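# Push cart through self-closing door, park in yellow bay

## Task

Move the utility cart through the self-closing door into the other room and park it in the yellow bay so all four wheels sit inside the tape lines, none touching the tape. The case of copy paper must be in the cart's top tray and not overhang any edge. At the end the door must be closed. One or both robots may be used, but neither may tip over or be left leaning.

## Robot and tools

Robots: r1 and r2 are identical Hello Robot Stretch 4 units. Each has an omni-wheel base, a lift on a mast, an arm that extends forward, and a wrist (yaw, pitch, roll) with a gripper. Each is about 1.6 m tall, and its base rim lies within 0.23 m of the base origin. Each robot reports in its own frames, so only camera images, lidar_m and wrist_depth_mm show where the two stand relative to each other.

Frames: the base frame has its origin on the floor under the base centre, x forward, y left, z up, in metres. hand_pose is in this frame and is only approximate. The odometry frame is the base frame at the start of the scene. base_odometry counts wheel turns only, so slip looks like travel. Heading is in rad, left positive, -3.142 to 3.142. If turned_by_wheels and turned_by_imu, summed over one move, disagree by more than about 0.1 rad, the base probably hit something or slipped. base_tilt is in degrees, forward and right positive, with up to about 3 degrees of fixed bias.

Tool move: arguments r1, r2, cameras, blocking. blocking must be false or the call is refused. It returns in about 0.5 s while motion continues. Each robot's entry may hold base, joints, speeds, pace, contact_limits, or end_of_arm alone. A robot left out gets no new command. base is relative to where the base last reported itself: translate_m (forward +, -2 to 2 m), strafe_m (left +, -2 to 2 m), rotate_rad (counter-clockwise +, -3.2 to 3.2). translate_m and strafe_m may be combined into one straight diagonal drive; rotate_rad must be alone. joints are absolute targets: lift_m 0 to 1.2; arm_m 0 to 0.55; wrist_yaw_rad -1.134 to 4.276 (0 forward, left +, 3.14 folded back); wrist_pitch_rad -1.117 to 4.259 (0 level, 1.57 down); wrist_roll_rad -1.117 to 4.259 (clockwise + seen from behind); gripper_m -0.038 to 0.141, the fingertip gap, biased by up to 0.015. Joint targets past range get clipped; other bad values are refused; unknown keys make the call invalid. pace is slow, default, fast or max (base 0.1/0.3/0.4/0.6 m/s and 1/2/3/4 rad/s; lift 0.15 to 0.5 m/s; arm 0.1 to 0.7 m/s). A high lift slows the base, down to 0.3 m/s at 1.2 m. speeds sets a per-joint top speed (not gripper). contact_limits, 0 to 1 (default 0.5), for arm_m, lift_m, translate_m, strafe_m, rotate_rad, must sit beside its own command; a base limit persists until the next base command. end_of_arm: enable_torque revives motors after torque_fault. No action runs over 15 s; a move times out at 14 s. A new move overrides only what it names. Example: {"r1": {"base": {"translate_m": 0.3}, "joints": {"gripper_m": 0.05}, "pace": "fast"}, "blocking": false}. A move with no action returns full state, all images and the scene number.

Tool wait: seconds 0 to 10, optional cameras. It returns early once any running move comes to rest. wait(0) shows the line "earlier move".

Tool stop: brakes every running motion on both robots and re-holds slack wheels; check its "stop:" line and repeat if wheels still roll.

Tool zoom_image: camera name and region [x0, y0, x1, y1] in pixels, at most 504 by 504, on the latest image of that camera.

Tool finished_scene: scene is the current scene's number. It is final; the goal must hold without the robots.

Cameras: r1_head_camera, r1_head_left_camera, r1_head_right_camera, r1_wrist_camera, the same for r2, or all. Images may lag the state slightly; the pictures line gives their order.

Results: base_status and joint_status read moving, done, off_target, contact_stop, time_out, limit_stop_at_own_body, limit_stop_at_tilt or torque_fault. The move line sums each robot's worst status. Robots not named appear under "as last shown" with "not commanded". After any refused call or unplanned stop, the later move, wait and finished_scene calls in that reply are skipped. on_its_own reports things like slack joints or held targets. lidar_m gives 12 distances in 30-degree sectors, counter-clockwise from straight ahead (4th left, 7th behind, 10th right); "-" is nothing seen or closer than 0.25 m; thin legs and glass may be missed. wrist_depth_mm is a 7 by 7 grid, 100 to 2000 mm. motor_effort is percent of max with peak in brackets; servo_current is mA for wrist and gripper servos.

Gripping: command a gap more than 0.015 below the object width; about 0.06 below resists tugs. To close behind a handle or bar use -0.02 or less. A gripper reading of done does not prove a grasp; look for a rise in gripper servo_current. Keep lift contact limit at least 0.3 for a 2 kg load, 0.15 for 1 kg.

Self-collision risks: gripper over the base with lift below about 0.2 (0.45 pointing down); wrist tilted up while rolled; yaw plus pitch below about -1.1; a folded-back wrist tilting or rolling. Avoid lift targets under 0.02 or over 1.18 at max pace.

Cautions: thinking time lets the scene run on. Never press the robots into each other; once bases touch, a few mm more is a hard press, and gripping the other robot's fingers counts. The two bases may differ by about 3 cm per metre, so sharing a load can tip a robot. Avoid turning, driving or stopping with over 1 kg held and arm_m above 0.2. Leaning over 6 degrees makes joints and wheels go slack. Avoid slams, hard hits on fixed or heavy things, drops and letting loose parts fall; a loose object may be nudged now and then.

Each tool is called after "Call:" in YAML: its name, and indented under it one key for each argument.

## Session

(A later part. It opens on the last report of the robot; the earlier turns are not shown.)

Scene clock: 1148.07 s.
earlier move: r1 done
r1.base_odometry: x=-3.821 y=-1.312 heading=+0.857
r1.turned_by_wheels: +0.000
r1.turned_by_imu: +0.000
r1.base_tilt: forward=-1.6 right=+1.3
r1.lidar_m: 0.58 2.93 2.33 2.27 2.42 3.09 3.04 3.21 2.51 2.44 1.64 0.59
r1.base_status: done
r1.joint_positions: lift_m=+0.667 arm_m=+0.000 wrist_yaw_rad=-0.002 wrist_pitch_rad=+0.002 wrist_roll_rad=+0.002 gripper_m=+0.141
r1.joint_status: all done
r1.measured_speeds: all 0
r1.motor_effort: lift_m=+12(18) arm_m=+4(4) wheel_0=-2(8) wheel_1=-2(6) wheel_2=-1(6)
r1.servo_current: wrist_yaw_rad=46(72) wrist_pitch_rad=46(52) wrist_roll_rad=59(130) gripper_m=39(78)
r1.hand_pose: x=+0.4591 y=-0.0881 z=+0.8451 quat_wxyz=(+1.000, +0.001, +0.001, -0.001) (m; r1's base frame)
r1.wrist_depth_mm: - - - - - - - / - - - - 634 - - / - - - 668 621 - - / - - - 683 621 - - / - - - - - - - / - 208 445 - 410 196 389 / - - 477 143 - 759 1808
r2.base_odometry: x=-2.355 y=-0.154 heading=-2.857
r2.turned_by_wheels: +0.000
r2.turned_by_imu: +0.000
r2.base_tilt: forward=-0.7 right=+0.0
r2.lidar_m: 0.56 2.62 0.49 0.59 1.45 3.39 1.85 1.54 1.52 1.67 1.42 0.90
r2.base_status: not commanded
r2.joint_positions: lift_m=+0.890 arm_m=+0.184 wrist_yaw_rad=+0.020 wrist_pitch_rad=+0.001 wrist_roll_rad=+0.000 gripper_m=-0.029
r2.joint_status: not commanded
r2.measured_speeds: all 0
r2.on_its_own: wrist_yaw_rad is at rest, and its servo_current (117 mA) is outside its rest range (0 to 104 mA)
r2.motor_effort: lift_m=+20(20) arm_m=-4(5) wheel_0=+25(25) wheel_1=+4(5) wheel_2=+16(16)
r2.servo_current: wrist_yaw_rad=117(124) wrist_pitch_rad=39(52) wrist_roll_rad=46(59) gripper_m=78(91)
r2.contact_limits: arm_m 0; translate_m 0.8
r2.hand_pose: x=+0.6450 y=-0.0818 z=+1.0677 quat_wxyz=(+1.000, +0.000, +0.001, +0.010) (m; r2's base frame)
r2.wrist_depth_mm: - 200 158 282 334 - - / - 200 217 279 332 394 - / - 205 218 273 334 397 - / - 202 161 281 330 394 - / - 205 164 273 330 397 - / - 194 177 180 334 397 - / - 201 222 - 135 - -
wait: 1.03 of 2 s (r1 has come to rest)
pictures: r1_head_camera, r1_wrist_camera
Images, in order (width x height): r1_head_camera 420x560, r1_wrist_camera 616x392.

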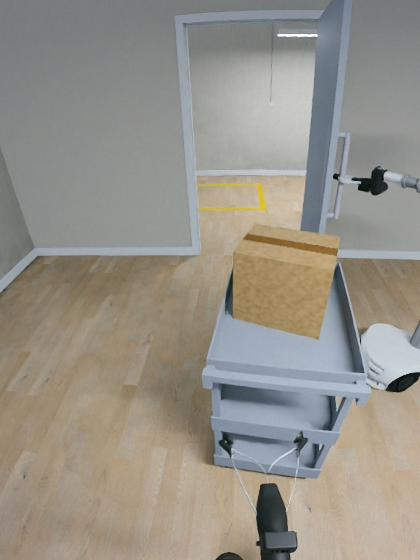

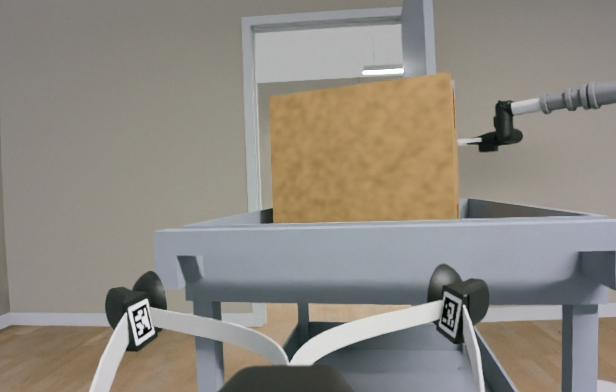

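Call:
move:
  blocking: false
  r1: {"base":{"translate_m":0.08,"strafe_m":-0.115},"pace":"slow"}

Call:
wait:
  seconds: 2.5
  cameras: ["r1_head_camera","r1_wrist_camera"]

Scene clock: 1155.80 s.
move: r1 moving
r1.base_odometry: x=-3.809 y=-1.313 heading=+0.857
r1.turned_by_wheels: +0.000
r1.turned_by_imu: -0.001
r1.base_tilt: forward=-1.6 right=+1.3
r1.lidar_m: 0.57 2.93 2.36 2.29 2.44 3.10 3.01 3.23 2.51 2.44 2.59 0.59
r1.base_status: translate_m moving; strafe_m moving
r1.joint_positions: lift_m=+0.667 arm_m=+0.000 wrist_yaw_rad=-0.002 wrist_pitch_rad=+0.002 wrist_roll_rad=+0.002 gripper_m=+0.141
r1.joint_status: not commanded
r1.measured_speeds: translate_m=+0.028 strafe_m=-0.040 rotate_rad=+0.003 lift_m=+0.000 arm_m=+0.000 wrist_yaw_rad=+0.000 wrist_pitch_rad=+0.000 wrist_roll_rad=+0.000
r1.motor_effort: lift_m=+12(12) arm_m=+4(4) wheel_0=+7(8) wheel_1=-4(6) wheel_2=-5(6)
r1.servo_current: wrist_yaw_rad=39(59) wrist_pitch_rad=39(46) wrist_roll_rad=26(52) gripper_m=39(46)
r1.hand_pose: x=+0.4591 y=-0.0881 z=+0.8451 quat_wxyz=(+1.000, +0.001, +0.001, -0.001) (m; r1's base frame)
r1.wrist_depth_mm: - - - - - - - / - - - - 621 - - / - - - 668 609 - - / - - - 676 609 - - / - - - - - - - / - 208 439 1042 404 196 407 / - - 462 143 - 820 404
r2.base_odometry: x=-2.355 y=-0.154 heading=-2.857
r2.turned_by_wheels: +0.000
r2.turned_by_imu: +0.000
r2.base_tilt: forward=-0.7 right=+0.0
r2.lidar_m: 0.57 2.63 0.52 0.56 1.44 3.36 1.83 1.55 1.50 1.68 1.39 0.88
r2.base_status: not commanded
r2.joint_positions: lift_m=+0.890 arm_m=+0.184 wrist_yaw_rad=+0.020 wrist_pitch_rad=+0.001 wrist_roll_rad=+0.000 gripper_m=-0.029
r2.joint_status: not commanded
r2.measured_speeds: all 0
r2.motor_effort: lift_m=+20(20) arm_m=-4(4) wheel_0=+25(25) wheel_1=+4(4) wheel_2=+16(16)
r2.servo_current: wrist_yaw_rad=117(117) wrist_pitch_rad=52(52) wrist_roll_rad=46(52) gripper_m=85(85)
r2.contact_limits: arm_m 0; translate_m 0.8
r2.hand_pose: x=+0.6450 y=-0.0818 z=+1.0677 quat_wxyz=(+1.000, +0.000, +0.001, +0.010) (m; r2's base frame)
r2.wrist_depth_mm: - 200 158 281 332 - - / - 200 218 281 332 397 - / - 205 218 273 332 394 - / - 201 161 281 332 394 - / - 205 164 273 332 394 - / - 195 177 180 334 394 - / - 200 223 - 135 - -
pictures: none

Scene clock: 1157.97 s.
earlier move: r1 done
r1.base_odometry: x=-3.682 y=-1.326 heading=+0.857
r1.turned_by_wheels: +0.000
r1.turned_by_imu: +0.000
r1.base_tilt: forward=-1.6 right=+1.3
r1.lidar_m: 0.49 0.56 2.45 2.37 2.52 3.15 3.10 3.14 2.39 2.34 2.48 0.55
r1.base_status: done
r1.joint_positions: lift_m=+0.667 arm_m=+0.000 wrist_yaw_rad=-0.002 wrist_pitch_rad=+0.002 wrist_roll_rad=+0.002 gripper_m=+0.141
r1.joint_status: not commanded
r1.measured_speeds: all 0
r1.motor_effort: lift_m=+12(13) arm_m=+4(4) wheel_0=+2(8) wheel_1=-2(6) wheel_2=-2(6)
r1.servo_current: wrist_yaw_rad=46(72) wrist_pitch_rad=46(46) wrist_roll_rad=46(65) gripper_m=46(46)
r1.hand_pose: x=+0.4591 y=-0.0881 z=+0.8451 quat_wxyz=(+1.000, +0.001, +0.001, -0.001) (m; r1's base frame)
r1.wrist_depth_mm: - - - - - - - / - - - 559 564 - - / - - 621 554 559 - - / - - 615 559 525 - - / - 484 - - - - - / 377 195 179 332 187 197 - / - 1863 1863 143 - 759 1863
r2.base_odometry: x=-2.355 y=-0.154 heading=-2.857
r2.turned_by_wheels: +0.000
r2.turned_by_imu: +0.000
r2.base_tilt: forward=-0.7 right=+0.0
r2.lidar_m: 0.58 2.65 0.51 0.58 1.33 3.37 1.86 1.53 1.52 1.68 1.40 0.88
r2.base_status: not commanded
r2.joint_positions: lift_m=+0.890 arm_m=+0.184 wrist_yaw_rad=+0.020 wrist_pitch_rad=+0.001 wrist_roll_rad=+0.000 gripper_m=-0.029
r2.joint_status: not commanded
r2.measured_speeds: all 0
r2.on_its_own: wrist_yaw_rad is at rest, and its servo_current (117 mA) is outside its rest range (0 to 104 mA)
r2.motor_effort: lift_m=+20(20) arm_m=-4(5) wheel_0=+25(26) wheel_1=+4(5) wheel_2=+16(17)
r2.servo_current: wrist_yaw_rad=117(124) wrist_pitch_rad=39(52) wrist_roll_rad=59(59) gripper_m=85(91)
r2.contact_limits: arm_m 0; translate_m 0.8
r2.hand_pose: x=+0.6450 y=-0.0818 z=+1.0677 quat_wxyz=(+1.000, +0.000, +0.001, +0.010) (m; r2's base frame)
r2.wrist_depth_mm: - 200 158 281 332 - - / - 201 217 281 334 394 - / - 205 218 273 332 394 - / - 201 162 281 332 397 - / - 205 164 273 332 394 - / - 193 177 181 332 397 - / - 202 222 - 135 - -
wait: 2.17 of 2.5 s (r1 has come to rest)
pictures: r1_head_camera, r1_wrist_camera
Images, in order (width x height): r1_head_camera 420x560, r1_wrist_camera 616x392.

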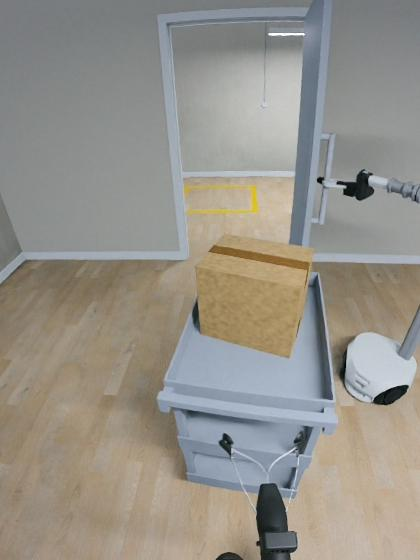

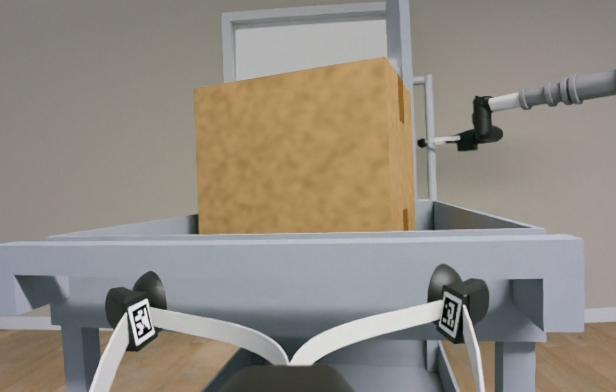

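Call:
move:
  blocking: false
  r1: {"base":{"translate_m":0.28},"pace":"slow","contact_limits":{"translate_m":0.6}}

Call:
wait:
  seconds: 4.5
  cameras: ["r1_head_camera","r1_wrist_camera"]

Scene clock: 1165.77 s.
move: r1 moving
r1.base_odometry: x=-3.674 y=-1.317 heading=+0.857
r1.turned_by_wheels: +0.000
r1.turned_by_imu: +0.000
r1.base_tilt: forward=-1.6 right=+1.3
r1.lidar_m: 0.47 0.54 2.44 2.39 2.53 3.18 3.10 3.16 2.42 2.35 2.48 0.53
r1.base_status: translate_m moving
r1.joint_positions: lift_m=+0.667 arm_m=+0.000 wrist_yaw_rad=-0.002 wrist_pitch_rad=+0.002 wrist_roll_rad=+0.002 gripper_m=+0.141
r1.joint_status: not commanded
r1.measured_speeds: translate_m=+0.048 strafe_m=+0.000 rotate_rad=+0.000 lift_m=+0.000 arm_m=+0.000 wrist_yaw_rad=+0.000 wrist_pitch_rad=+0.000 wrist_roll_rad=+0.000
r1.motor_effort: lift_m=+12(12) arm_m=+4(4) wheel_0=+6(6) wheel_1=+2(5) wheel_2=-4(7)
r1.servo_current: wrist_yaw_rad=39(59) wrist_pitch_rad=39(46) wrist_roll_rad=46(59) gripper_m=46(46)
r1.contact_limits: translate_m 0.6
r1.hand_pose: x=+0.4591 y=-0.0881 z=+0.8451 quat_wxyz=(+1.000, +0.001, +0.001, -0.001) (m; r1's base frame)
r1.wrist_depth_mm: - - - - - - - / - - - 544 544 - - / - - 597 544 530 - - / - - 603 544 517 - - / - - - - - - - / 364 195 179 324 187 194 - / 1808 1863 1921 143 - 768 1808
r2.base_odometry: x=-2.355 y=-0.154 heading=-2.857
r2.turned_by_wheels: +0.000
r2.turned_by_imu: +0.000
r2.base_tilt: forward=-0.7 right=+0.1
r2.lidar_m: 0.57 2.64 0.51 0.59 1.28 3.37 1.81 1.53 1.53 1.68 1.40 0.89
r2.base_status: not commanded
r2.joint_positions: lift_m=+0.890 arm_m=+0.184 wrist_yaw_rad=+0.020 wrist_pitch_rad=+0.001 wrist_roll_rad=+0.000 gripper_m=-0.029
r2.joint_status: not commanded
r2.measured_speeds: all 0
r2.motor_effort: lift_m=+20(20) arm_m=-4(4) wheel_0=+25(25) wheel_1=+4(5) wheel_2=+16(16)
r2.servo_current: wrist_yaw_rad=117(124) wrist_pitch_rad=39(46) wrist_roll_rad=46(52) gripper_m=78(85)
r2.contact_limits: arm_m 0; translate_m 0.8
r2.hand_pose: x=+0.6450 y=-0.0818 z=+1.0677 quat_wxyz=(+1.000, +0.000, +0.001, +0.010) (m; r2's base frame)
r2.wrist_depth_mm: - 200 158 279 332 - - / - 201 218 279 332 394 - / - 205 218 273 330 394 - / - 202 161 281 332 394 - / - 206 164 273 332 394 - / - 193 178 180 330 394 - / - 201 223 - 135 - -
pictures: none

Scene clock: 1169.37 s.
earlier move: r1 done
r1.base_odometry: x=-3.499 y=-1.115 heading=+0.857
r1.turned_by_wheels: +0.000
r1.turned_by_imu: -0.002
r1.base_tilt: forward=-1.6 right=+1.2
r1.lidar_m: 0.48 2.54 2.42 2.37 2.51 3.46 3.40 3.14 2.41 2.35 1.10 0.51
r1.base_status: done
r1.joint_positions: lift_m=+0.667 arm_m=+0.000 wrist_yaw_rad=-0.004 wrist_pitch_rad=+0.002 wrist_roll_rad=+0.002 gripper_m=+0.141
r1.joint_status: not commanded
r1.measured_speeds: all 0
r1.motor_effort: lift_m=+12(13) arm_m=+4(4) wheel_0=+3(10) wheel_1=+2(6) wheel_2=-3(14)
r1.servo_current: wrist_yaw_rad=59(91) wrist_pitch_rad=46(52) wrist_roll_rad=39(65) gripper_m=39(52)
r1.contact_limits: translate_m 0.6
r1.hand_pose: x=+0.4589 y=-0.0886 z=+0.8451 quat_wxyz=(+1.000, +0.001, +0.001, -0.002) (m; r1's base frame)
r1.wrist_depth_mm: - - - - - - - / - - - 521 500 - - / - - 554 530 504 - - / - - 603 525 500 - - / - 442 544 - - - - / - 198 176 - 181 195 - / - 296 866 141 296 1808 1808
r2.base_odometry: x=-2.355 y=-0.154 heading=-2.857
r2.turned_by_wheels: +0.000
r2.turned_by_imu: +0.001
r2.base_tilt: forward=-0.7 right=+0.0
r2.lidar_m: 0.56 0.47 0.45 0.54 1.20 3.38 1.86 1.52 1.52 1.70 1.41 0.87
r2.base_status: not commanded
r2.joint_positions: lift_m=+0.890 arm_m=+0.184 wrist_yaw_rad=+0.020 wrist_pitch_rad=+0.001 wrist_roll_rad=+0.000 gripper_m=-0.029
r2.joint_status: not commanded
r2.measured_speeds: all 0
r2.motor_effort: lift_m=+20(20) arm_m=-4(5) wheel_0=+25(26) wheel_1=+4(5) wheel_2=+16(16)
r2.servo_current: wrist_yaw_rad=104(130) wrist_pitch_rad=33(46) wrist_roll_rad=46(65) gripper_m=78(91)
r2.contact_limits: arm_m 0; translate_m 0.8
r2.hand_pose: x=+0.6450 y=-0.0818 z=+1.0677 quat_wxyz=(+1.000, +0.000, +0.001, +0.010) (m; r2's base frame)
r2.wrist_depth_mm: - 200 158 281 332 - - / - 201 217 279 334 394 - / - 205 218 273 332 392 - / - 202 162 282 332 394 - / - 206 164 273 334 394 - / - 193 177 181 332 394 - / - 202 223 - 135 - -
wait: 3.60 of 4.5 s (r1 has come to rest)
pictures: r1_head_camera, r1_wrist_camera
Images, in order (width x height): r1_head_camera 420x560, r1_wrist_camera 616x392.

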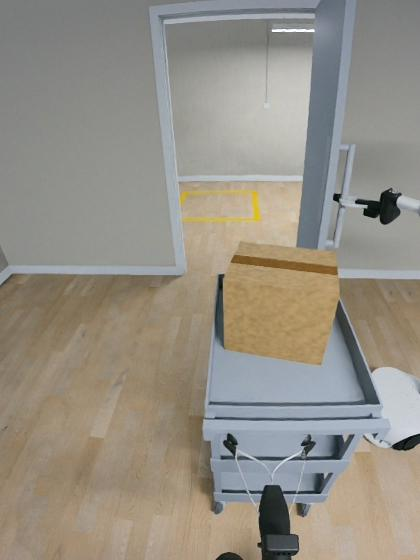

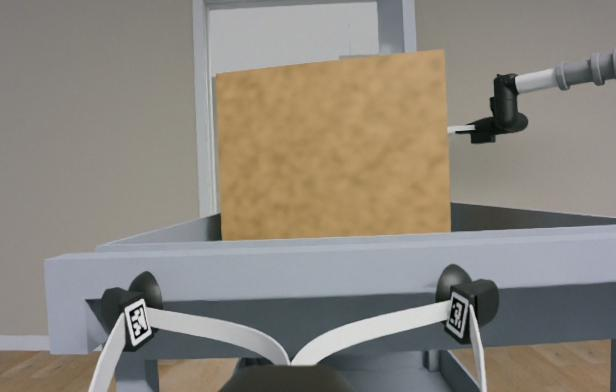

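Call:
move:
  blocking: false
  r1: {"base":{"translate_m":-0.04},"pace":"slow"}

Call:
wait:
  seconds: 1.2

Call:
move:
  blocking: false
  r1: {"base":{"strafe_m":-0.08},"pace":"slow"}

Call:
wait:
  seconds: 1.5

Call:
move:
  blocking: false
  r1: {"base":{"translate_m":0.24},"pace":"slow","contact_limits":{"translate_m":0.6}}

Call:
wait:
  seconds: 4
  cameras: ["r1_head_camera","r1_wrist_camera"]

Scene clock: 1180.70 s.
move: r1 moving
r1.base_odometry: x=-3.507 y=-1.124 heading=+0.857
r1.turned_by_wheels: +0.000
r1.turned_by_imu: -0.001
r1.base_tilt: forward=-1.6 right=+1.3
r1.lidar_m: 0.48 2.58 2.43 2.37 2.50 3.43 3.38 3.17 2.42 2.35 1.11 0.52
r1.base_status: translate_m moving
r1.joint_positions: lift_m=+0.667 arm_m=+0.000 wrist_yaw_rad=-0.003 wrist_pitch_rad=+0.002 wrist_roll_rad=+0.002 gripper_m=+0.141
r1.joint_status: not commanded
r1.measured_speeds: translate_m=-0.049 strafe_m=-0.001 rotate_rad=-0.001 lift_m=+0.000 arm_m=+0.000 wrist_yaw_rad=+0.000 wrist_pitch_rad=+0.000 wrist_roll_rad=+0.000
r1.motor_effort: lift_m=+12(13) arm_m=+4(4) wheel_0=-3(6) wheel_1=-5(6) wheel_2=+6(6)
r1.servo_current: wrist_yaw_rad=65(65) wrist_pitch_rad=39(46) wrist_roll_rad=46(65) gripper_m=39(46)
r1.hand_pose: x=+0.4590 y=-0.0882 z=+0.8451 quat_wxyz=(+1.000, +0.001, +0.001, -0.001) (m; r1's base frame)
r1.wrist_depth_mm: - - - - - - - / - - - 539 504 - - / - - - 530 517 - - / - - - 539 508 - - / - - - - - - - / - 196 - - 187 197 - / - 312 878 143 304 1756 1983
r2: as last shown
r2.turned_by_imu: +0.000
r2.lidar_m: 0.56 0.47 0.45 0.54 1.20 3.39 1.85 1.52 1.53 1.69 1.42 0.89
r2.motor_effort: lift_m=+20(20) arm_m=-4(5) wheel_0=+25(25) wheel_1=+4(4) wheel_2=+16(16)
r2.servo_current: wrist_yaw_rad=124(124) wrist_pitch_rad=39(46) wrist_roll_rad=59(59) gripper_m=85(85)
r2.contact_limits: arm_m 0; translate_m 0.8
r2.wrist_depth_mm: - 200 158 281 334 - - / - 201 217 278 332 392 - / - 205 218 273 334 394 - / - 201 162 282 332 394 - / - 206 164 273 334 392 - / - 194 177 180 330 397 - / - 200 223 - 135 - -
pictures: none

Scene clock: 1181.77 s.
earlier move: r1 done
r1.base_odometry: x=-3.525 y=-1.145 heading=+0.857
r1.turned_by_wheels: +0.000
r1.turned_by_imu: +0.000
r1.base_tilt: forward=-1.6 right=+1.2
r1.lidar_m: 0.50 2.60 2.43 2.37 2.53 3.42 3.34 3.16 2.43 2.33 1.13 0.50
r1.base_status: done
r1.joint_positions: lift_m=+0.667 arm_m=+0.000 wrist_yaw_rad=-0.003 wrist_pitch_rad=+0.002 wrist_roll_rad=+0.002 gripper_m=+0.141
r1.joint_status: not commanded
r1.measured_speeds: all 0
r1.motor_effort: lift_m=+12(13) arm_m=+4(4) wheel_0=-4(6) wheel_1=-3(6) wheel_2=+1(6)
r1.servo_current: wrist_yaw_rad=59(72) wrist_pitch_rad=39(46) wrist_roll_rad=46(65) gripper_m=46(52)
r1.hand_pose: x=+0.4590 y=-0.0882 z=+0.8451 quat_wxyz=(+1.000, +0.001, +0.001, -0.001) (m; r1's base frame)
r1.wrist_depth_mm: - - - - - - - / - - - 569 535 - - / - - - 569 539 - - / - - - 564 539 - - / - - - - - - - / - 208 179 334 187 197 332 / - 355 1863 143 - 1808 1921
r2.base_odometry: x=-2.355 y=-0.154 heading=-2.857
r2.turned_by_wheels: +0.000
r2.turned_by_imu: +0.000
r2.base_tilt: forward=-0.7 right=+0.0
r2.lidar_m: 0.57 0.46 0.44 0.52 1.18 3.39 1.82 1.54 1.52 1.70 1.42 0.89
r2.base_status: not commanded
r2.joint_positions: lift_m=+0.890 arm_m=+0.184 wrist_yaw_rad=+0.020 wrist_pitch_rad=+0.001 wrist_roll_rad=+0.000 gripper_m=-0.029
r2.joint_status: not commanded
r2.measured_speeds: all 0
r2.on_its_own: wrist_yaw_rad is at rest, and its servo_current (117 mA) is outside its rest range (0 to 104 mA)
r2.motor_effort: lift_m=+20(20) arm_m=-4(5) wheel_0=+25(25) wheel_1=+4(5) wheel_2=+16(17)
r2.servo_current: wrist_yaw_rad=117(124) wrist_pitch_rad=39(46) wrist_roll_rad=46(59) gripper_m=85(91)
r2.contact_limits: arm_m 0; translate_m 0.8
r2.hand_pose: x=+0.6450 y=-0.0818 z=+1.0677 quat_wxyz=(+1.000, +0.000, +0.001, +0.010) (m; r2's base frame)
r2.wrist_depth_mm: - 200 158 279 332 - - / - 201 217 281 334 394 - / - 205 218 273 330 394 - / - 201 161 281 330 394 - / - 205 165 273 332 394 - / - 193 177 181 334 397 - / - 201 222 - 135 - -
wait: 1.07 of 1.2 s (r1 has come to rest)
pictures: none

Scene clock: 1182.27 s.
move: r1 moving
r1.base_odometry: x=-3.514 y=-1.154 heading=+0.857
r1.turned_by_wheels: +0.000
r1.turned_by_imu: +0.000
r1.base_tilt: forward=-1.6 right=+1.3
r1.lidar_m: 0.50 2.59 2.41 2.39 2.54 3.41 3.38 3.13 2.39 2.33 1.14 0.52
r1.base_status: strafe_m moving
r1.joint_positions: lift_m=+0.667 arm_m=+0.000 wrist_yaw_rad=-0.003 wrist_pitch_rad=+0.002 wrist_roll_rad=+0.002 gripper_m=+0.141
r1.joint_status: not commanded
r1.measured_speeds: translate_m=+0.000 strafe_m=-0.056 rotate_rad=-0.002 lift_m=+0.000 arm_m=+0.000 wrist_yaw_rad=+0.000 wrist_pitch_rad=+0.000 wrist_roll_rad=+0.000
r1.motor_effort: lift_m=+13(13) arm_m=+4(4) wheel_0=+3(9) wheel_1=-6(8) wheel_2=+1(2)
r1.servo_current: wrist_yaw_rad=46(65) wrist_pitch_rad=46(52) wrist_roll_rad=59(59) gripper_m=46(46)
r1.hand_pose: x=+0.4590 y=-0.0882 z=+0.8451 quat_wxyz=(+1.000, +0.001, +0.001, -0.001) (m; r1's base frame)
r1.wrist_depth_mm: - - - - - - - / - - - 564 535 - - / - - 597 554 544 - - / - - 591 564 544 - - / - - - - - - - / - 208 180 332 187 197 329 / - 355 1863 136 - 1756 1808
r2.base_odometry: x=-2.355 y=-0.154 heading=-2.857
r2.turned_by_wheels: +0.000
r2.turned_by_imu: +0.000
r2.base_tilt: forward=-0.7 right=+0.0
r2.lidar_m: 0.56 0.47 0.45 0.52 1.15 3.36 1.81 1.54 1.52 1.69 1.40 0.90
r2.base_status: not commanded
r2.joint_positions: lift_m=+0.890 arm_m=+0.184 wrist_yaw_rad=+0.020 wrist_pitch_rad=+0.001 wrist_roll_rad=+0.000 gripper_m=-0.029
r2.joint_status: not commanded
r2.measured_speeds: all 0
r2.motor_effort: lift_m=+20(20) arm_m=-4(4) wheel_0=+25(26) wheel_1=+5(5) wheel_2=+16(16)
r2.servo_current: wrist_yaw_rad=111(117) wrist_pitch_rad=33(46) wrist_roll_rad=46(59) gripper_m=85(85)
r2.contact_limits: arm_m 0; translate_m 0.8
r2.hand_pose: x=+0.6450 y=-0.0818 z=+1.0677 quat_wxyz=(+1.000, +0.000, +0.001, +0.010) (m; r2's base frame)
r2.wrist_depth_mm: - 201 158 281 332 - - / - 200 216 281 330 394 - / - 204 218 273 332 394 - / - 201 162 279 332 394 - / - 206 164 274 334 392 - / - 193 178 180 334 394 - / - 201 223 - 135 - -
pictures: none

Scene clock: 1183.70 s.
earlier move: r1 done
r1.base_odometry: x=-3.464 y=-1.197 heading=+0.857
r1.turned_by_wheels: +0.000
r1.turned_by_imu: +0.000
r1.base_tilt: forward=-1.6 right=+1.3
r1.lidar_m: 0.47 2.60 2.51 2.45 2.60 3.41 3.38 3.04 2.30 2.27 1.12 0.55
r1.base_status: done
r1.joint_positions: lift_m=+0.667 arm_m=+0.000 wrist_yaw_rad=-0.003 wrist_pitch_rad=+0.002 wrist_roll_rad=+0.002 gripper_m=+0.141
r1.joint_status: not commanded
r1.measured_speeds: all 0
r1.motor_effort: lift_m=+12(13) arm_m=+4(4) wheel_0=+4(9) wheel_1=-2(8) wheel_2=+0(2)
r1.servo_current: wrist_yaw_rad=52(65) wrist_pitch_rad=46(52) wrist_roll_rad=39(65) gripper_m=46(46)
r1.hand_pose: x=+0.4590 y=-0.0882 z=+0.8451 quat_wxyz=(+1.000, +0.001, +0.001, -0.001) (m; r1's base frame)
r1.wrist_depth_mm: - - - - - - - / - - 591 549 - - - / - - 574 549 1229 - - / - - 569 544 820 - - / - - - - - - - / 309 195 179 330 187 198 - / 347 1921 904 136 917 1863 1808
r2.base_odometry: x=-2.355 y=-0.154 heading=-2.857
r2.turned_by_wheels: +0.000
r2.turned_by_imu: +0.000
r2.base_tilt: forward=-0.7 right=+0.0
r2.lidar_m: 0.57 0.45 0.45 0.51 1.10 3.41 1.83 1.53 1.53 1.67 1.41 0.89
r2.base_status: not commanded
r2.joint_positions: lift_m=+0.890 arm_m=+0.184 wrist_yaw_rad=+0.020 wrist_pitch_rad=+0.001 wrist_roll_rad=+0.000 gripper_m=-0.029
r2.joint_status: not commanded
r2.measured_speeds: all 0
r2.on_its_own: wrist_yaw_rad is at rest, and its servo_current (111 mA) is outside its rest range (0 to 104 mA)
r2.motor_effort: lift_m=+20(20) arm_m=-4(5) wheel_0=+25(26) wheel_1=+4(5) wheel_2=+16(16)
r2.servo_current: wrist_yaw_rad=111(124) wrist_pitch_rad=39(46) wrist_roll_rad=39(65) gripper_m=85(91)
r2.contact_limits: arm_m 0; translate_m 0.8
r2.hand_pose: x=+0.6450 y=-0.0818 z=+1.0677 quat_wxyz=(+1.000, +0.000, +0.001, +0.010) (m; r2's base frame)
r2.wrist_depth_mm: - 200 158 279 332 - - / - 200 216 281 332 397 - / - 205 217 274 330 394 - / - 201 162 279 336 394 - / - 205 164 273 332 397 - / - 193 177 180 332 394 - / - 200 221 - 135 - -
wait: 1.43 of 1.5 s (r1 has come to rest)
pictures: none

Scene clock: 1184.20 s.
move: r1 moving
r1.base_odometry: x=-3.456 y=-1.188 heading=+0.857
r1.turned_by_wheels: +0.000
r1.turned_by_imu: +0.000
r1.base_tilt: forward=-1.6 right=+1.2
r1.lidar_m: 0.47 0.53 2.51 2.44 2.61 3.44 3.38 3.08 2.34 2.29 1.13 0.52
r1.base_status: translate_m moving
r1.joint_positions: lift_m=+0.667 arm_m=+0.000 wrist_yaw_rad=-0.003 wrist_pitch_rad=+0.002 wrist_roll_rad=+0.002 gripper_m=+0.141
r1.joint_status: not commanded
r1.measured_speeds: translate_m=+0.048 strafe_m=+0.000 rotate_rad=-0.003 lift_m=+0.000 arm_m=+0.000 wrist_yaw_rad=+0.000 wrist_pitch_rad=+0.000 wrist_roll_rad=+0.000
r1.motor_effort: lift_m=+12(13) arm_m=+4(4) wheel_0=+6(7) wheel_1=+4(6) wheel_2=-5(7)
r1.servo_current: wrist_yaw_rad=52(65) wrist_pitch_rad=46(46) wrist_roll_rad=46(59) gripper_m=39(39)
r1.contact_limits: translate_m 0.6
r1.hand_pose: x=+0.4590 y=-0.0882 z=+0.8451 quat_wxyz=(+1.000, +0.001, +0.001, -0.001) (m; r1's base frame)
r1.wrist_depth_mm: - - - - - - - / - - 569 535 1205 - - / - - 564 535 1255 - - / - - 569 535 521 - - / - 480 - - - - - / 307 196 176 - 187 196 - / 329 1863 904 143 904 1756 1708
r2.base_odometry: x=-2.355 y=-0.154 heading=-2.857
r2.turned_by_wheels: +0.000
r2.turned_by_imu: +0.000
r2.base_tilt: forward=-0.7 right=+0.0
r2.lidar_m: 0.57 0.48 0.44 0.52 1.07 3.40 1.86 1.52 1.52 1.69 1.41 0.89
r2.base_status: not commanded
r2.joint_positions: lift_m=+0.890 arm_m=+0.184 wrist_yaw_rad=+0.020 wrist_pitch_rad=+0.001 wrist_roll_rad=+0.000 gripper_m=-0.029
r2.joint_status: not commanded
r2.measured_speeds: all 0
r2.motor_effort: lift_m=+20(20) arm_m=-4(4) wheel_0=+25(26) wheel_1=+4(5) wheel_2=+16(16)
r2.servo_current: wrist_yaw_rad=117(124) wrist_pitch_rad=39(46) wrist_roll_rad=39(52) gripper_m=85(85)
r2.contact_limits: arm_m 0; translate_m 0.8
r2.hand_pose: x=+0.6450 y=-0.0818 z=+1.0677 quat_wxyz=(+1.000, +0.000, +0.001, +0.010) (m; r2's base frame)
r2.wrist_depth_mm: - 200 158 281 332 - - / - 201 217 281 332 394 - / - 205 218 273 332 397 - / - 201 162 281 332 394 - / - 205 164 274 332 394 - / - 194 178 179 332 397 - / - 201 222 - 135 - -
pictures: none

Scene clock: 1187.37 s.
earlier move: r1 done
r1.base_odometry: x=-3.307 y=-1.016 heading=+0.858
r1.turned_by_wheels: +0.001
r1.turned_by_imu: +0.002
r1.base_tilt: forward=-1.5 right=+1.3
r1.lidar_m: 0.46 2.33 2.49 2.43 2.58 3.68 3.65 3.09 2.36 2.29 0.89 0.52
r1.base_status: done
r1.joint_positions: lift_m=+0.667 arm_m=+0.000 wrist_yaw_rad=-0.002 wrist_pitch_rad=+0.002 wrist_roll_rad=+0.002 gripper_m=+0.141
r1.joint_status: not commanded
r1.measured_speeds: all 0
r1.motor_effort: lift_m=+12(13) arm_m=+4(4) wheel_0=+4(10) wheel_1=+4(10) wheel_2=-1(16)
r1.servo_current: wrist_yaw_rad=39(72) wrist_pitch_rad=46(52) wrist_roll_rad=46(72) gripper_m=46(46)
r1.contact_limits: translate_m 0.6
r1.hand_pose: x=+0.4591 y=-0.0881 z=+0.8451 quat_wxyz=(+1.000, +0.001, +0.001, -0.001) (m; r1's base frame)
r1.wrist_depth_mm: - - - - - - - / - - 544 525 504 878 759 / - - 544 525 500 946 - / - - 549 525 504 - - / - 445 554 - - - - / 236 193 - - 187 196 - / 300 294 707 144 788 1708 -
r2.base_odometry: x=-2.355 y=-0.154 heading=-2.857
r2.turned_by_wheels: +0.000
r2.turned_by_imu: +0.000
r2.base_tilt: forward=-0.7 right=+0.0
r2.lidar_m: 0.56 0.44 0.43 0.48 4.42 3.40 1.84 1.53 1.51 1.70 1.41 0.91
r2.base_status: not commanded
r2.joint_positions: lift_m=+0.890 arm_m=+0.184 wrist_yaw_rad=+0.020 wrist_pitch_rad=+0.001 wrist_roll_rad=+0.000 gripper_m=-0.029
r2.joint_status: not commanded
r2.measured_speeds: all 0
r2.on_its_own: wrist_yaw_rad is at rest, and its servo_current (117 mA) is outside its rest range (0 to 104 mA)
r2.motor_effort: lift_m=+20(20) arm_m=-4(4) wheel_0=+26(26) wheel_1=+4(5) wheel_2=+16(17)
r2.servo_current: wrist_yaw_rad=117(124) wrist_pitch_rad=46(46) wrist_roll_rad=33(59) gripper_m=85(91)
r2.contact_limits: arm_m 0; translate_m 0.8
r2.hand_pose: x=+0.6450 y=-0.0818 z=+1.0677 quat_wxyz=(+1.000, +0.000, +0.001, +0.010) (m; r2's base frame)
r2.wrist_depth_mm: - 200 157 279 332 - - / - 201 217 279 334 394 - / - 205 217 273 330 397 - / - 201 162 281 332 394 - / - 206 164 274 332 394 - / - 194 177 180 334 397 - / - 201 222 - 135 - -
wait: 3.17 of 4 s (r1 has come to rest)
pictures: r1_head_camera, r1_wrist_camera
Images, in order (width x height): r1_head_camera 420x560, r1_wrist_camera 616x392.

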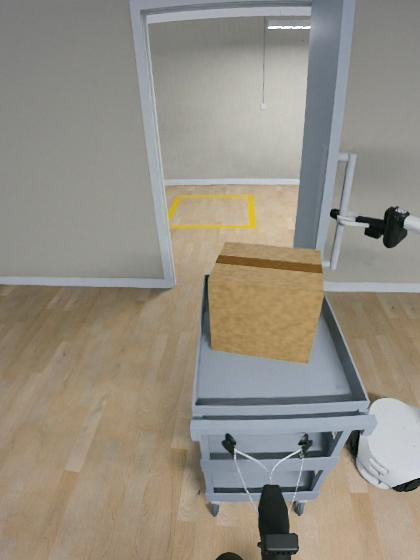

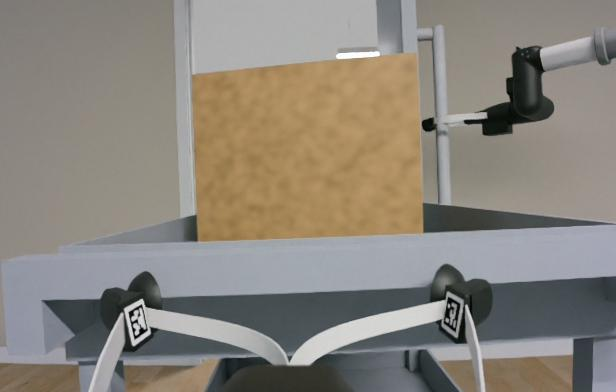

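Call:
move:
  blocking: false
  r1: {"base":{"translate_m":0.3,"strafe_m":-0.02},"pace":"slow","contact_limits":{"translate_m":0.6}}

Call:
wait:
  seconds: 4.5
  cameras: ["r1_head_camera","r1_wrist_camera"]

Scene clock: 1192.53 s.
move: r1 moving
r1.base_odometry: x=-3.299 y=-1.007 heading=+0.858
r1.turned_by_wheels: +0.000
r1.turned_by_imu: +0.000
r1.base_tilt: forward=-1.6 right=+1.3
r1.lidar_m: 0.45 2.33 2.50 2.42 2.57 3.69 3.64 3.08 2.32 2.28 0.87 0.50
r1.base_status: translate_m moving; strafe_m moving
r1.joint_positions: lift_m=+0.667 arm_m=+0.000 wrist_yaw_rad=-0.002 wrist_pitch_rad=+0.002 wrist_roll_rad=+0.002 gripper_m=+0.141
r1.joint_status: not commanded
r1.measured_speeds: translate_m=+0.050 strafe_m=-0.003 rotate_rad=+0.003 lift_m=+0.000 arm_m=+0.000 wrist_yaw_rad=+0.000 wrist_pitch_rad=+0.000 wrist_roll_rad=+0.000
r1.motor_effort: lift_m=+12(13) arm_m=+4(4) wheel_0=+5(7) wheel_1=+4(7) wheel_2=-9(10)
r1.servo_current: wrist_yaw_rad=46(65) wrist_pitch_rad=39(46) wrist_roll_rad=52(65) gripper_m=46(46)
r1.contact_limits: translate_m 0.6
r1.hand_pose: x=+0.4591 y=-0.0881 z=+0.8451 quat_wxyz=(+1.000, +0.001, +0.001, -0.001) (m; r1's base frame)
r1.wrist_depth_mm: - - - - 1008 - - / - - 544 517 496 - 759 / - - 535 521 496 917 - / - - 539 521 500 - - / - 462 554 - - - - / 256 189 - - 187 196 - / 297 293 732 144 296 1756 -
r2.base_odometry: x=-2.355 y=-0.154 heading=-2.857
r2.turned_by_wheels: +0.000
r2.turned_by_imu: +0.000
r2.base_tilt: forward=-0.7 right=+0.0
r2.lidar_m: 0.56 0.44 0.42 0.49 4.43 3.40 1.85 1.53 1.52 1.70 1.41 0.89
r2.base_status: not commanded
r2.joint_positions: lift_m=+0.890 arm_m=+0.184 wrist_yaw_rad=+0.020 wrist_pitch_rad=+0.001 wrist_roll_rad=+0.000 gripper_m=-0.029
r2.joint_status: not commanded
r2.measured_speeds: all 0
r2.motor_effort: lift_m=+20(20) arm_m=-4(4) wheel_0=+25(25) wheel_1=+4(4) wheel_2=+16(16)
r2.servo_current: wrist_yaw_rad=104(124) wrist_pitch_rad=33(46) wrist_roll_rad=46(52) gripper_m=85(85)
r2.contact_limits: arm_m 0; translate_m 0.8
r2.hand_pose: x=+0.6450 y=-0.0818 z=+1.0677 quat_wxyz=(+1.000, +0.000, +0.001, +0.010) (m; r2's base frame)
r2.wrist_depth_mm: - 200 158 281 332 - - / - 200 217 281 330 394 - / - 205 219 274 332 394 - / - 201 162 279 330 394 - / - 204 164 273 334 392 - / - 194 178 180 334 399 - / - 201 223 - 135 - -
pictures: none

Scene clock: 1196.33 s.
earlier move: r1 done
r1.base_odometry: x=-3.096 y=-0.802 heading=+0.859
r1.turned_by_wheels: +0.001
r1.turned_by_imu: +0.179
r1.base_tilt: forward=-1.5 right=+1.3
r1.lidar_m: 0.52 2.24 2.36 2.37 2.73 3.82 3.82 2.76 2.37 0.80 0.79 0.47
r1.base_status: done
r1.joint_positions: lift_m=+0.667 arm_m=+0.000 wrist_yaw_rad=+0.002 wrist_pitch_rad=+0.002 wrist_roll_rad=+0.002 gripper_m=+0.141
r1.joint_status: not commanded
r1.measured_speeds: all 0
r1.motor_effort: lift_m=+13(13) arm_m=+4(10) wheel_0=+9(23) wheel_1=+4(10) wheel_2=+1(24)
r1.servo_current: wrist_yaw_rad=46(111) wrist_pitch_rad=39(52) wrist_roll_rad=46(72) gripper_m=39(52)
r1.contact_limits: translate_m 0.6
r1.hand_pose: x=+0.4594 y=-0.0868 z=+0.8451 quat_wxyz=(+1.000, +0.001, +0.001, +0.001) (m; r1's base frame)
r1.wrist_depth_mm: - - - - - - - / - - - - 517 480 - / - - - 683 521 480 569 / - - - 683 530 480 544 / - - - - - 245 - / - - 193 191 183 - - / - 1863 181 155 140 237 -
r2.base_odometry: x=-2.355 y=-0.154 heading=-2.857
r2.turned_by_wheels: -0.001
r2.turned_by_imu: +0.000
r2.base_tilt: forward=-0.7 right=+0.0
r2.lidar_m: 0.57 0.61 0.71 0.80 4.43 3.39 1.83 1.51 1.53 1.69 1.42 0.86
r2.base_status: not commanded
r2.joint_positions: lift_m=+0.890 arm_m=+0.184 wrist_yaw_rad=+0.020 wrist_pitch_rad=+0.001 wrist_roll_rad=+0.000 gripper_m=-0.029
r2.joint_status: not commanded
r2.measured_speeds: all 0
r2.on_its_own: wrist_yaw_rad is at rest, and its servo_current (124 mA) is outside its rest range (0 to 104 mA)
r2.motor_effort: lift_m=+20(20) arm_m=+4(5) wheel_0=+21(25) wheel_1=+4(5) wheel_2=+11(16)
r2.servo_current: wrist_yaw_rad=124(130) wrist_pitch_rad=33(52) wrist_roll_rad=46(59) gripper_m=72(85)
r2.contact_limits: arm_m 0; translate_m 0.8
r2.hand_pose: x=+0.6449 y=-0.0818 z=+1.0677 quat_wxyz=(+1.000, +0.000, +0.001, +0.010) (m; r2's base frame)
r2.wrist_depth_mm: 171 189 151 266 320 384 - / 175 193 153 274 320 382 - / 184 190 206 270 320 384 - / 574 190 212 160 320 387 - / 347 190 207 159 324 389 - / 343 183 178 158 314 389 - / 357 187 212 - 306 - -
wait: 3.80 of 4.5 s (r1 has come to rest)
pictures: r1_head_camera, r1_wrist_camera
Images, in order (width x height): r1_head_camera 420x560, r1_wrist_camera 616x392.

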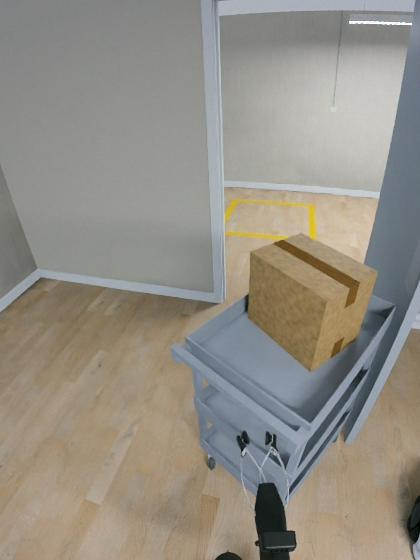

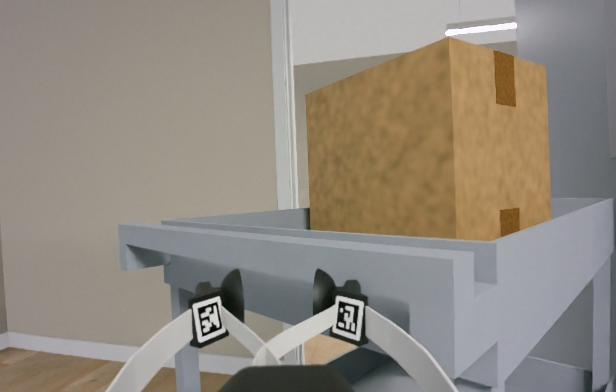

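Call:
move:
  blocking: false
  r2: {"base":{"translate_m":-0.09,"strafe_m":-0.075},"pace":"slow","contact_limits":{"translate_m":0.8}}

Call:
wait:
  seconds: 3
  cameras: ["r1_head_camera","r1_head_right_camera","r2_head_camera","r2_head_left_camera","r2_wrist_camera"]

Scene clock: 1219.17 s.
move: r2 moving
r1: as last shown
r1.turned_by_wheels: +0.000
r1.turned_by_imu: -0.001
r1.base_tilt: forward=-1.6 right=+1.2
r1.lidar_m: 0.52 2.23 2.36 2.35 2.73 3.82 3.83 2.79 2.39 0.82 0.79 0.49
r1.motor_effort: lift_m=+13(13) arm_m=+4(5) wheel_0=+8(9) wheel_1=+4(4) wheel_2=+1(1)
r1.servo_current: wrist_yaw_rad=59(59) wrist_pitch_rad=39(46) wrist_roll_rad=59(59) gripper_m=46(46)
r1.contact_limits: translate_m 0.6
r1.wrist_depth_mm: - - - - - - - / - - - - 521 484 - / - - - 676 521 480 564 / - - - 683 525 480 549 / - - - - - 245 - / - - 194 193 183 - - / - 1921 181 155 141 237 -
r2.base_odometry: x=-2.348 y=-0.143 heading=-2.854
r2.turned_by_wheels: +0.003
r2.turned_by_imu: +0.007
r2.base_tilt: forward=-0.7 right=+0.0
r2.lidar_m: 0.56 0.63 0.74 0.81 4.41 3.35 1.82 1.52 1.50 1.69 1.40 0.89
r2.base_status: translate_m moving; strafe_m moving
r2.joint_positions: lift_m=+0.890 arm_m=+0.184 wrist_yaw_rad=+0.020 wrist_pitch_rad=+0.001 wrist_roll_rad=+0.000 gripper_m=-0.029
r2.joint_status: not commanded
r2.measured_speeds: translate_m=-0.039 strafe_m=-0.034 rotate_rad=+0.001 lift_m=+0.000 arm_m=+0.000 wrist_yaw_rad=+0.000 wrist_pitch_rad=+0.000 wrist_roll_rad=+0.000
r2.motor_effort: lift_m=+20(20) arm_m=+3(4) wheel_0=+25(25) wheel_1=-3(4) wheel_2=+21(21)
r2.servo_current: wrist_yaw_rad=111(124) wrist_pitch_rad=46(46) wrist_roll_rad=52(52) gripper_m=78(85)
r2.contact_limits: arm_m 0; translate_m 0.8
r2.hand_pose: x=+0.6449 y=-0.0818 z=+1.0677 quat_wxyz=(+1.000, +0.000, +0.001, +0.010) (m; r2's base frame)
r2.wrist_depth_mm: - 190 211 270 324 387 - / - 194 213 271 325 389 - / - 192 208 162 325 392 - / 564 192 210 160 327 389 - / 349 193 209 160 327 394 - / 345 186 178 159 307 - - / 359 181 214 - 320 - -
pictures: none

Scene clock: 1221.07 s.
earlier move: r2 done
r1.base_odometry: x=-3.096 y=-0.802 heading=+0.859
r1.turned_by_wheels: +0.000
r1.turned_by_imu: +0.000
r1.base_tilt: forward=-1.6 right=+1.2
r1.lidar_m: 0.53 2.24 2.36 2.36 2.72 3.85 3.82 2.83 2.36 0.88 0.87 0.50
r1.base_status: not commanded
r1.joint_positions: lift_m=+0.667 arm_m=+0.000 wrist_yaw_rad=+0.002 wrist_pitch_rad=+0.002 wrist_roll_rad=+0.002 gripper_m=+0.141
r1.joint_status: not commanded
r1.measured_speeds: all 0
r1.motor_effort: lift_m=+13(13) arm_m=+5(5) wheel_0=+8(9) wheel_1=+4(4) wheel_2=+1(1)
r1.servo_current: wrist_yaw_rad=46(72) wrist_pitch_rad=46(46) wrist_roll_rad=39(65) gripper_m=46(46)
r1.contact_limits: translate_m 0.6
r1.hand_pose: x=+0.4594 y=-0.0868 z=+0.8451 quat_wxyz=(+1.000, +0.001, +0.001, +0.001) (m; r1's base frame)
r1.wrist_depth_mm: - - - - - - - / - - - - 521 480 - / - - - 676 525 480 569 / - - - 676 535 484 549 / - - - - - 245 - / - - 193 191 183 - - / - 1863 180 155 141 238 -
r2.base_odometry: x=-2.290 y=-0.057 heading=-2.856
r2.turned_by_wheels: -0.002
r2.turned_by_imu: +0.000
r2.base_tilt: forward=-0.7 right=+0.1
r2.lidar_m: 0.58 0.73 0.85 0.88 4.39 3.18 1.67 1.41 1.41 1.60 1.43 0.96
r2.base_status: done
r2.joint_positions: lift_m=+0.890 arm_m=+0.184 wrist_yaw_rad=+0.020 wrist_pitch_rad=+0.001 wrist_roll_rad=+0.000 gripper_m=-0.029
r2.joint_status: not commanded
r2.measured_speeds: all 0
r2.on_its_own: wrist_yaw_rad is at rest, and its servo_current (117 mA) is outside its rest range (0 to 104 mA)
r2.motor_effort: lift_m=+20(20) arm_m=+4(4) wheel_0=+9(25) wheel_1=-4(5) wheel_2=+13(21)
r2.servo_current: wrist_yaw_rad=117(124) wrist_pitch_rad=39(46) wrist_roll_rad=33(59) gripper_m=85(91)
r2.contact_limits: arm_m 0; translate_m 0.8
r2.hand_pose: x=+0.6449 y=-0.0818 z=+1.0677 quat_wxyz=(+1.000, +0.000, +0.001, +0.010) (m; r2's base frame)
r2.wrist_depth_mm: - 187 224 164 353 - - / - 188 220 160 355 - - / - 189 220 161 357 - - / 569 189 222 162 355 - - / 459 190 221 163 359 - - / 452 185 184 167 179 - - / 455 180 216 - - - -
wait: 1.90 of 3 s (r2 has come to rest)
pictures: r1_head_camera, r1_head_right_camera, r2_head_camera, r2_head_left_camera, r2_wrist_camera
Images, in order (width x height): r1_head_camera 420x560, r1_head_right_camera 420x672, r2_head_camera 420x560, r2_head_left_camera 420x672, r2_wrist_camera 616x392.

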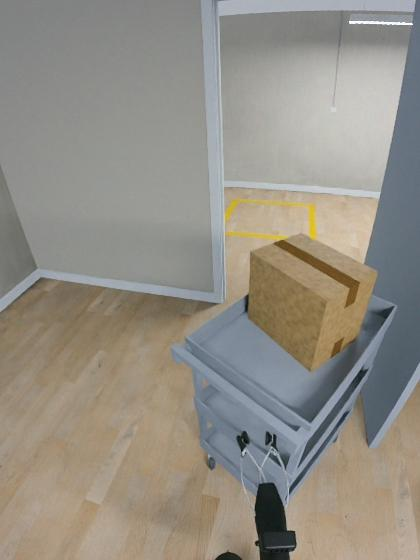

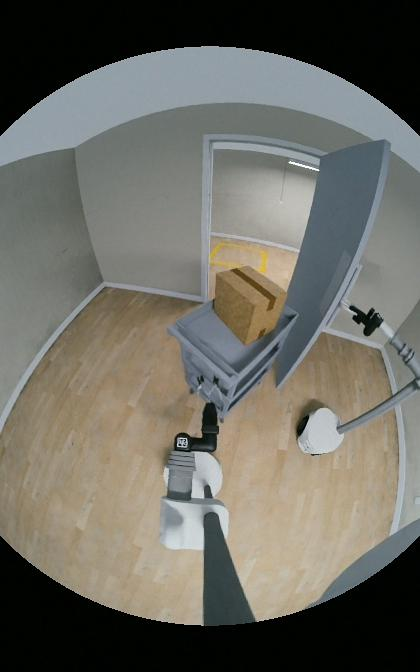

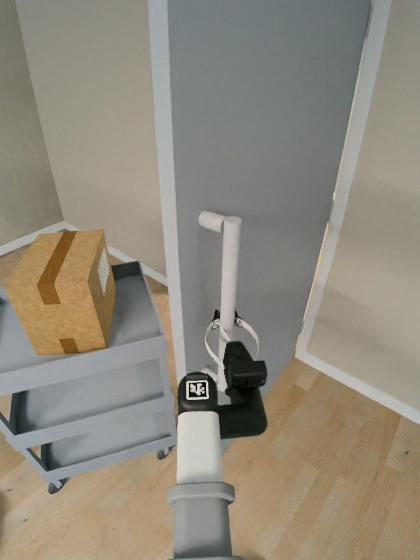

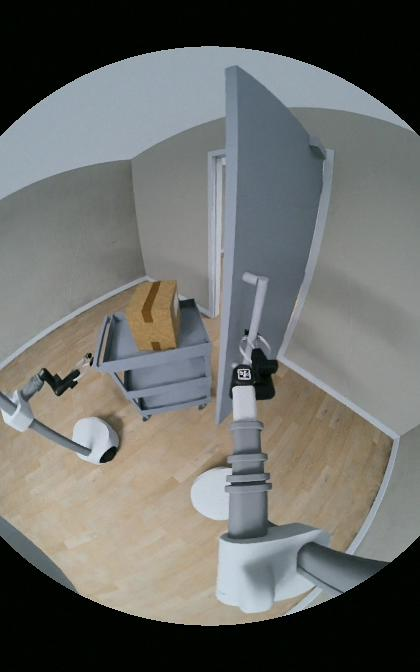

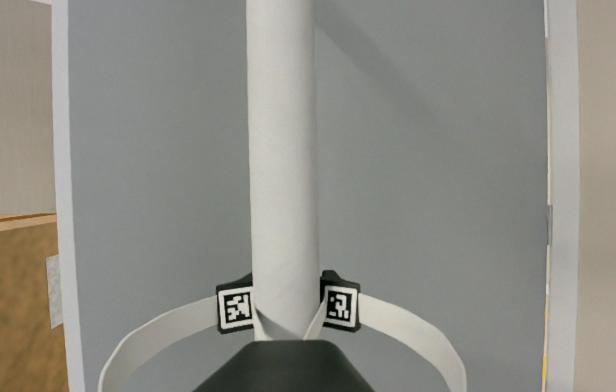

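Call:
move:
  blocking: false
  r2: {"base":{"translate_m":-0.06,"strafe_m":-0.06},"pace":"slow","contact_limits":{"translate_m":0.8}}

Call:
move:
  blocking: false
  r1: {"base":{"translate_m":-0.12},"pace":"slow"}

Call:
wait:
  seconds: 2
  cameras: ["r1_head_camera","r1_wrist_camera","r2_head_camera","r2_head_left_camera"]

Scene clock: 1228.00 s.
move: r2 moving
r1: as last shown
r1.lidar_m: 0.52 2.23 2.38 2.35 2.71 3.84 3.85 2.78 2.38 0.91 0.86 0.46
r1.motor_effort: lift_m=+13(13) arm_m=+4(5) wheel_0=+9(9) wheel_1=+4(4) wheel_2=+1(1)
r1.servo_current: wrist_yaw_rad=39(59) wrist_pitch_rad=39(46) wrist_roll_rad=52(72) gripper_m=39(46)
r1.contact_limits: translate_m 0.6
r1.wrist_depth_mm: - - - - - - - / - - - - 525 484 - / - - - 676 521 477 569 / - - - 683 530 480 549 / - - - - - 244 - / - - 193 191 182 - - / - 1921 182 155 141 238 -
r2.base_odometry: x=-2.284 y=-0.045 heading=-2.854
r2.turned_by_wheels: +0.001
r2.turned_by_imu: +0.002
r2.base_tilt: forward=-0.6 right=+0.1
r2.lidar_m: 0.58 0.75 0.86 0.89 4.40 3.06 1.68 1.37 1.39 1.61 1.43 0.91
r2.base_status: translate_m moving; strafe_m moving
r2.joint_positions: lift_m=+0.890 arm_m=+0.184 wrist_yaw_rad=+0.020 wrist_pitch_rad=+0.001 wrist_roll_rad=+0.000 gripper_m=-0.029
r2.joint_status: not commanded
r2.measured_speeds: translate_m=-0.035 strafe_m=-0.036 rotate_rad=-0.001 lift_m=+0.000 arm_m=+0.000 wrist_yaw_rad=+0.000 wrist_pitch_rad=+0.000 wrist_roll_rad=+0.000
r2.motor_effort: lift_m=+20(20) arm_m=+1(4) wheel_0=+5(12) wheel_1=-7(8) wheel_2=+19(19)
r2.servo_current: wrist_yaw_rad=98(117) wrist_pitch_rad=39(39) wrist_roll_rad=33(52) gripper_m=78(85)
r2.contact_limits: arm_m 0; translate_m 0.8
r2.hand_pose: x=+0.6449 y=-0.0818 z=+1.0677 quat_wxyz=(+1.000, +0.000, +0.001, +0.010) (m; r2's base frame)
r2.wrist_depth_mm: 188 187 224 160 355 - - / - 187 220 162 357 - - / - 189 220 163 359 - - / - 189 220 166 357 - - / 466 189 227 166 359 - - / 466 184 183 166 179 - - / 477 175 214 - - - -
pictures: none

Scene clock: 1228.50 s.
earlier move: r2 moving
move: r1 moving
r1.base_odometry: x=-3.104 y=-0.812 heading=+0.859
r1.turned_by_wheels: +0.000
r1.turned_by_imu: +0.000
r1.base_tilt: forward=-1.6 right=+1.3
r1.lidar_m: 0.53 2.25 2.37 2.35 2.72 3.81 3.79 2.79 2.37 0.94 0.92 0.51
r1.base_status: translate_m moving
r1.joint_positions: lift_m=+0.667 arm_m=+0.000 wrist_yaw_rad=+0.002 wrist_pitch_rad=+0.002 wrist_roll_rad=+0.002 gripper_m=+0.141
r1.joint_status: not commanded
r1.measured_speeds: translate_m=-0.048 strafe_m=+0.000 rotate_rad=+0.000 lift_m=+0.000 arm_m=+0.000 wrist_yaw_rad=+0.000 wrist_pitch_rad=+0.000 wrist_roll_rad=+0.000
r1.motor_effort: lift_m=+13(13) arm_m=+4(5) wheel_0=+0(7) wheel_1=-3(4) wheel_2=+7(7)
r1.servo_current: wrist_yaw_rad=46(65) wrist_pitch_rad=46(46) wrist_roll_rad=46(59) gripper_m=46(46)
r1.hand_pose: x=+0.4594 y=-0.0868 z=+0.8451 quat_wxyz=(+1.000, +0.001, +0.001, +0.001) (m; r1's base frame)
r1.wrist_depth_mm: - - - - - - - / - - - - 525 496 - / - - - 683 530 492 - / - - - 691 539 500 - / - - - - - 250 - / - - 195 208 185 - - / - 1921 182 137 138 251 -
r2.base_odometry: x=-2.266 y=-0.012 heading=-2.855
r2.turned_by_wheels: +0.000
r2.turned_by_imu: +0.000
r2.base_tilt: forward=-0.6 right=+0.1
r2.lidar_m: 0.56 0.78 0.89 0.94 4.41 3.05 1.64 1.36 1.34 1.53 1.41 1.00
r2.base_status: translate_m moving; strafe_m moving
r2.joint_positions: lift_m=+0.890 arm_m=+0.184 wrist_yaw_rad=+0.020 wrist_pitch_rad=+0.001 wrist_roll_rad=+0.000 gripper_m=-0.029
r2.joint_status: not commanded
r2.measured_speeds: translate_m=-0.059 strafe_m=-0.063 rotate_rad=+0.000 lift_m=+0.000 arm_m=+0.000 wrist_yaw_rad=+0.000 wrist_pitch_rad=+0.000 wrist_roll_rad=+0.000
r2.motor_effort: lift_m=+20(20) arm_m=-3(4) wheel_0=+7(10) wheel_1=-8(11) wheel_2=+18(21)
r2.servo_current: wrist_yaw_rad=111(117) wrist_pitch_rad=46(52) wrist_roll_rad=46(59) gripper_m=78(85)
r2.contact_limits: arm_m 0; translate_m 0.8
r2.hand_pose: x=+0.6449 y=-0.0818 z=+1.0677 quat_wxyz=(+1.000, +0.000, +0.001, +0.010) (m; r2's base frame)
r2.wrist_depth_mm: - 181 222 162 370 - - / - 182 222 163 370 - - / - 188 224 164 370 - - / - 183 224 166 370 - - / 480 188 224 167 373 - - / 500 183 185 168 178 - - / 521 - 217 - - - -
pictures: none

Scene clock: 1229.60 s.
earlier move: r1 moving; r2 done
r1.base_odometry: x=-3.163 y=-0.879 heading=+0.858
r1.turned_by_wheels: -0.001
r1.turned_by_imu: -0.001
r1.base_tilt: forward=-1.6 right=+1.3
r1.lidar_m: 0.53 2.35 2.38 2.38 2.75 3.73 3.74 2.77 2.35 1.00 0.99 0.54
r1.base_status: translate_m moving
r1.joint_positions: lift_m=+0.667 arm_m=+0.000 wrist_yaw_rad=+0.002 wrist_pitch_rad=+0.002 wrist_roll_rad=+0.002 gripper_m=+0.141
r1.joint_status: not commanded
r1.measured_speeds: translate_m=-0.060 strafe_m=+0.001 rotate_rad=+0.002 lift_m=+0.000 arm_m=+0.000 wrist_yaw_rad=+0.000 wrist_pitch_rad=+0.000 wrist_roll_rad=+0.000
r1.motor_effort: lift_m=+13(13) arm_m=+4(5) wheel_0=-2(7) wheel_1=-3(6) wheel_2=+1(9)
r1.servo_current: wrist_yaw_rad=52(65) wrist_pitch_rad=52(52) wrist_roll_rad=59(65) gripper_m=46(52)
r1.hand_pose: x=+0.4594 y=-0.0868 z=+0.8451 quat_wxyz=(+1.000, +0.001, +0.001, +0.001) (m; r1's base frame)
r1.wrist_depth_mm: - - - - - - - / - - - - 603 676 - / - - - 741 591 654 - / - - - 723 597 640 - / - - - - 315 - - / - 208 179 1921 191 193 788 / - - 723 143 359 - -
r2.base_odometry: x=-2.250 y=+0.017 heading=-2.856
r2.turned_by_wheels: -0.001
r2.turned_by_imu: -0.015
r2.base_tilt: forward=-0.6 right=+0.1
r2.lidar_m: 0.55 0.80 0.92 0.98 4.38 3.07 1.60 1.34 1.33 1.51 1.41 1.06
r2.base_status: done
r2.joint_positions: lift_m=+0.890 arm_m=+0.184 wrist_yaw_rad=+0.016 wrist_pitch_rad=+0.001 wrist_roll_rad=+0.000 gripper_m=-0.029
r2.joint_status: not commanded
r2.measured_speeds: all 0
r2.motor_effort: lift_m=+20(20) arm_m=-3(4) wheel_0=-4(10) wheel_1=-9(13) wheel_2=+17(21)
r2.servo_current: wrist_yaw_rad=85(117) wrist_pitch_rad=39(52) wrist_roll_rad=52(65) gripper_m=85(85)
r2.contact_limits: arm_m 0; translate_m 0.8
r2.hand_pose: x=+0.6446 y=-0.0829 z=+1.0677 quat_wxyz=(+1.000, +0.000, +0.001, +0.008) (m; r2's base frame)
r2.wrist_depth_mm: - 174 217 164 399 - - / - 175 219 165 373 - - / - 171 220 167 - - - / 591 176 229 165 399 - - / 559 181 228 166 402 - - / 554 176 185 167 178 - - / 549 144 213 - - - -
wait: 1.10 of 2 s (r2 has come to rest)
pictures: r1_head_camera, r1_wrist_camera, r2_head_camera, r2_head_left_camera
Images, in order (width x height): r1_head_camera 420x560, r1_wrist_camera 616x392, r2_head_camera 420x560, r2_head_left_camera 420x672.

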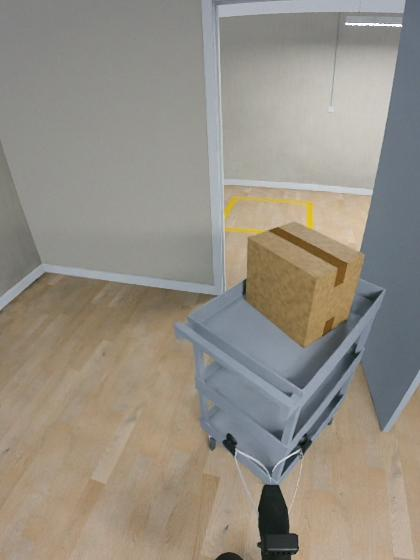

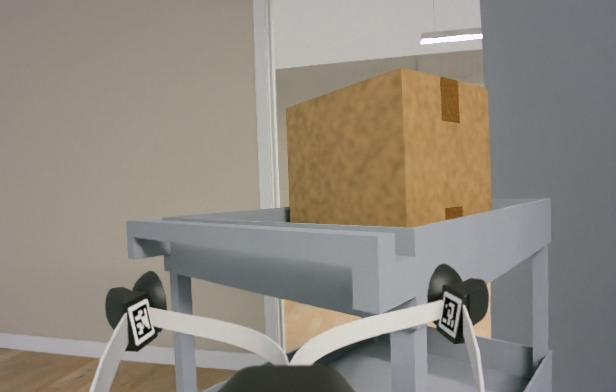

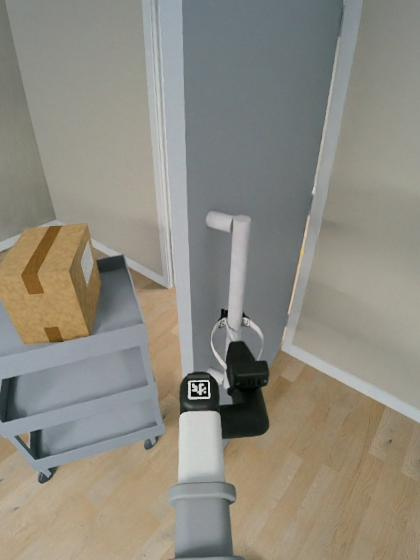

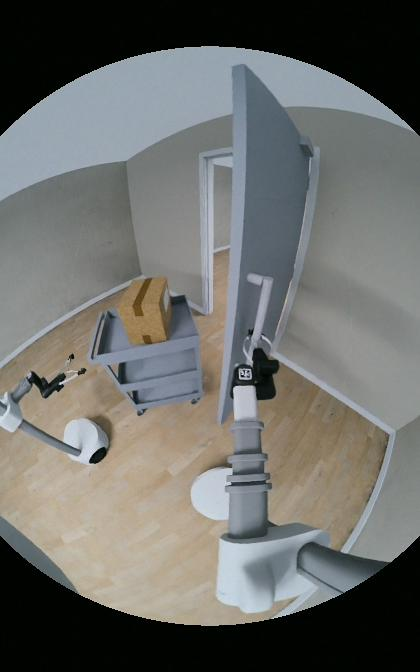

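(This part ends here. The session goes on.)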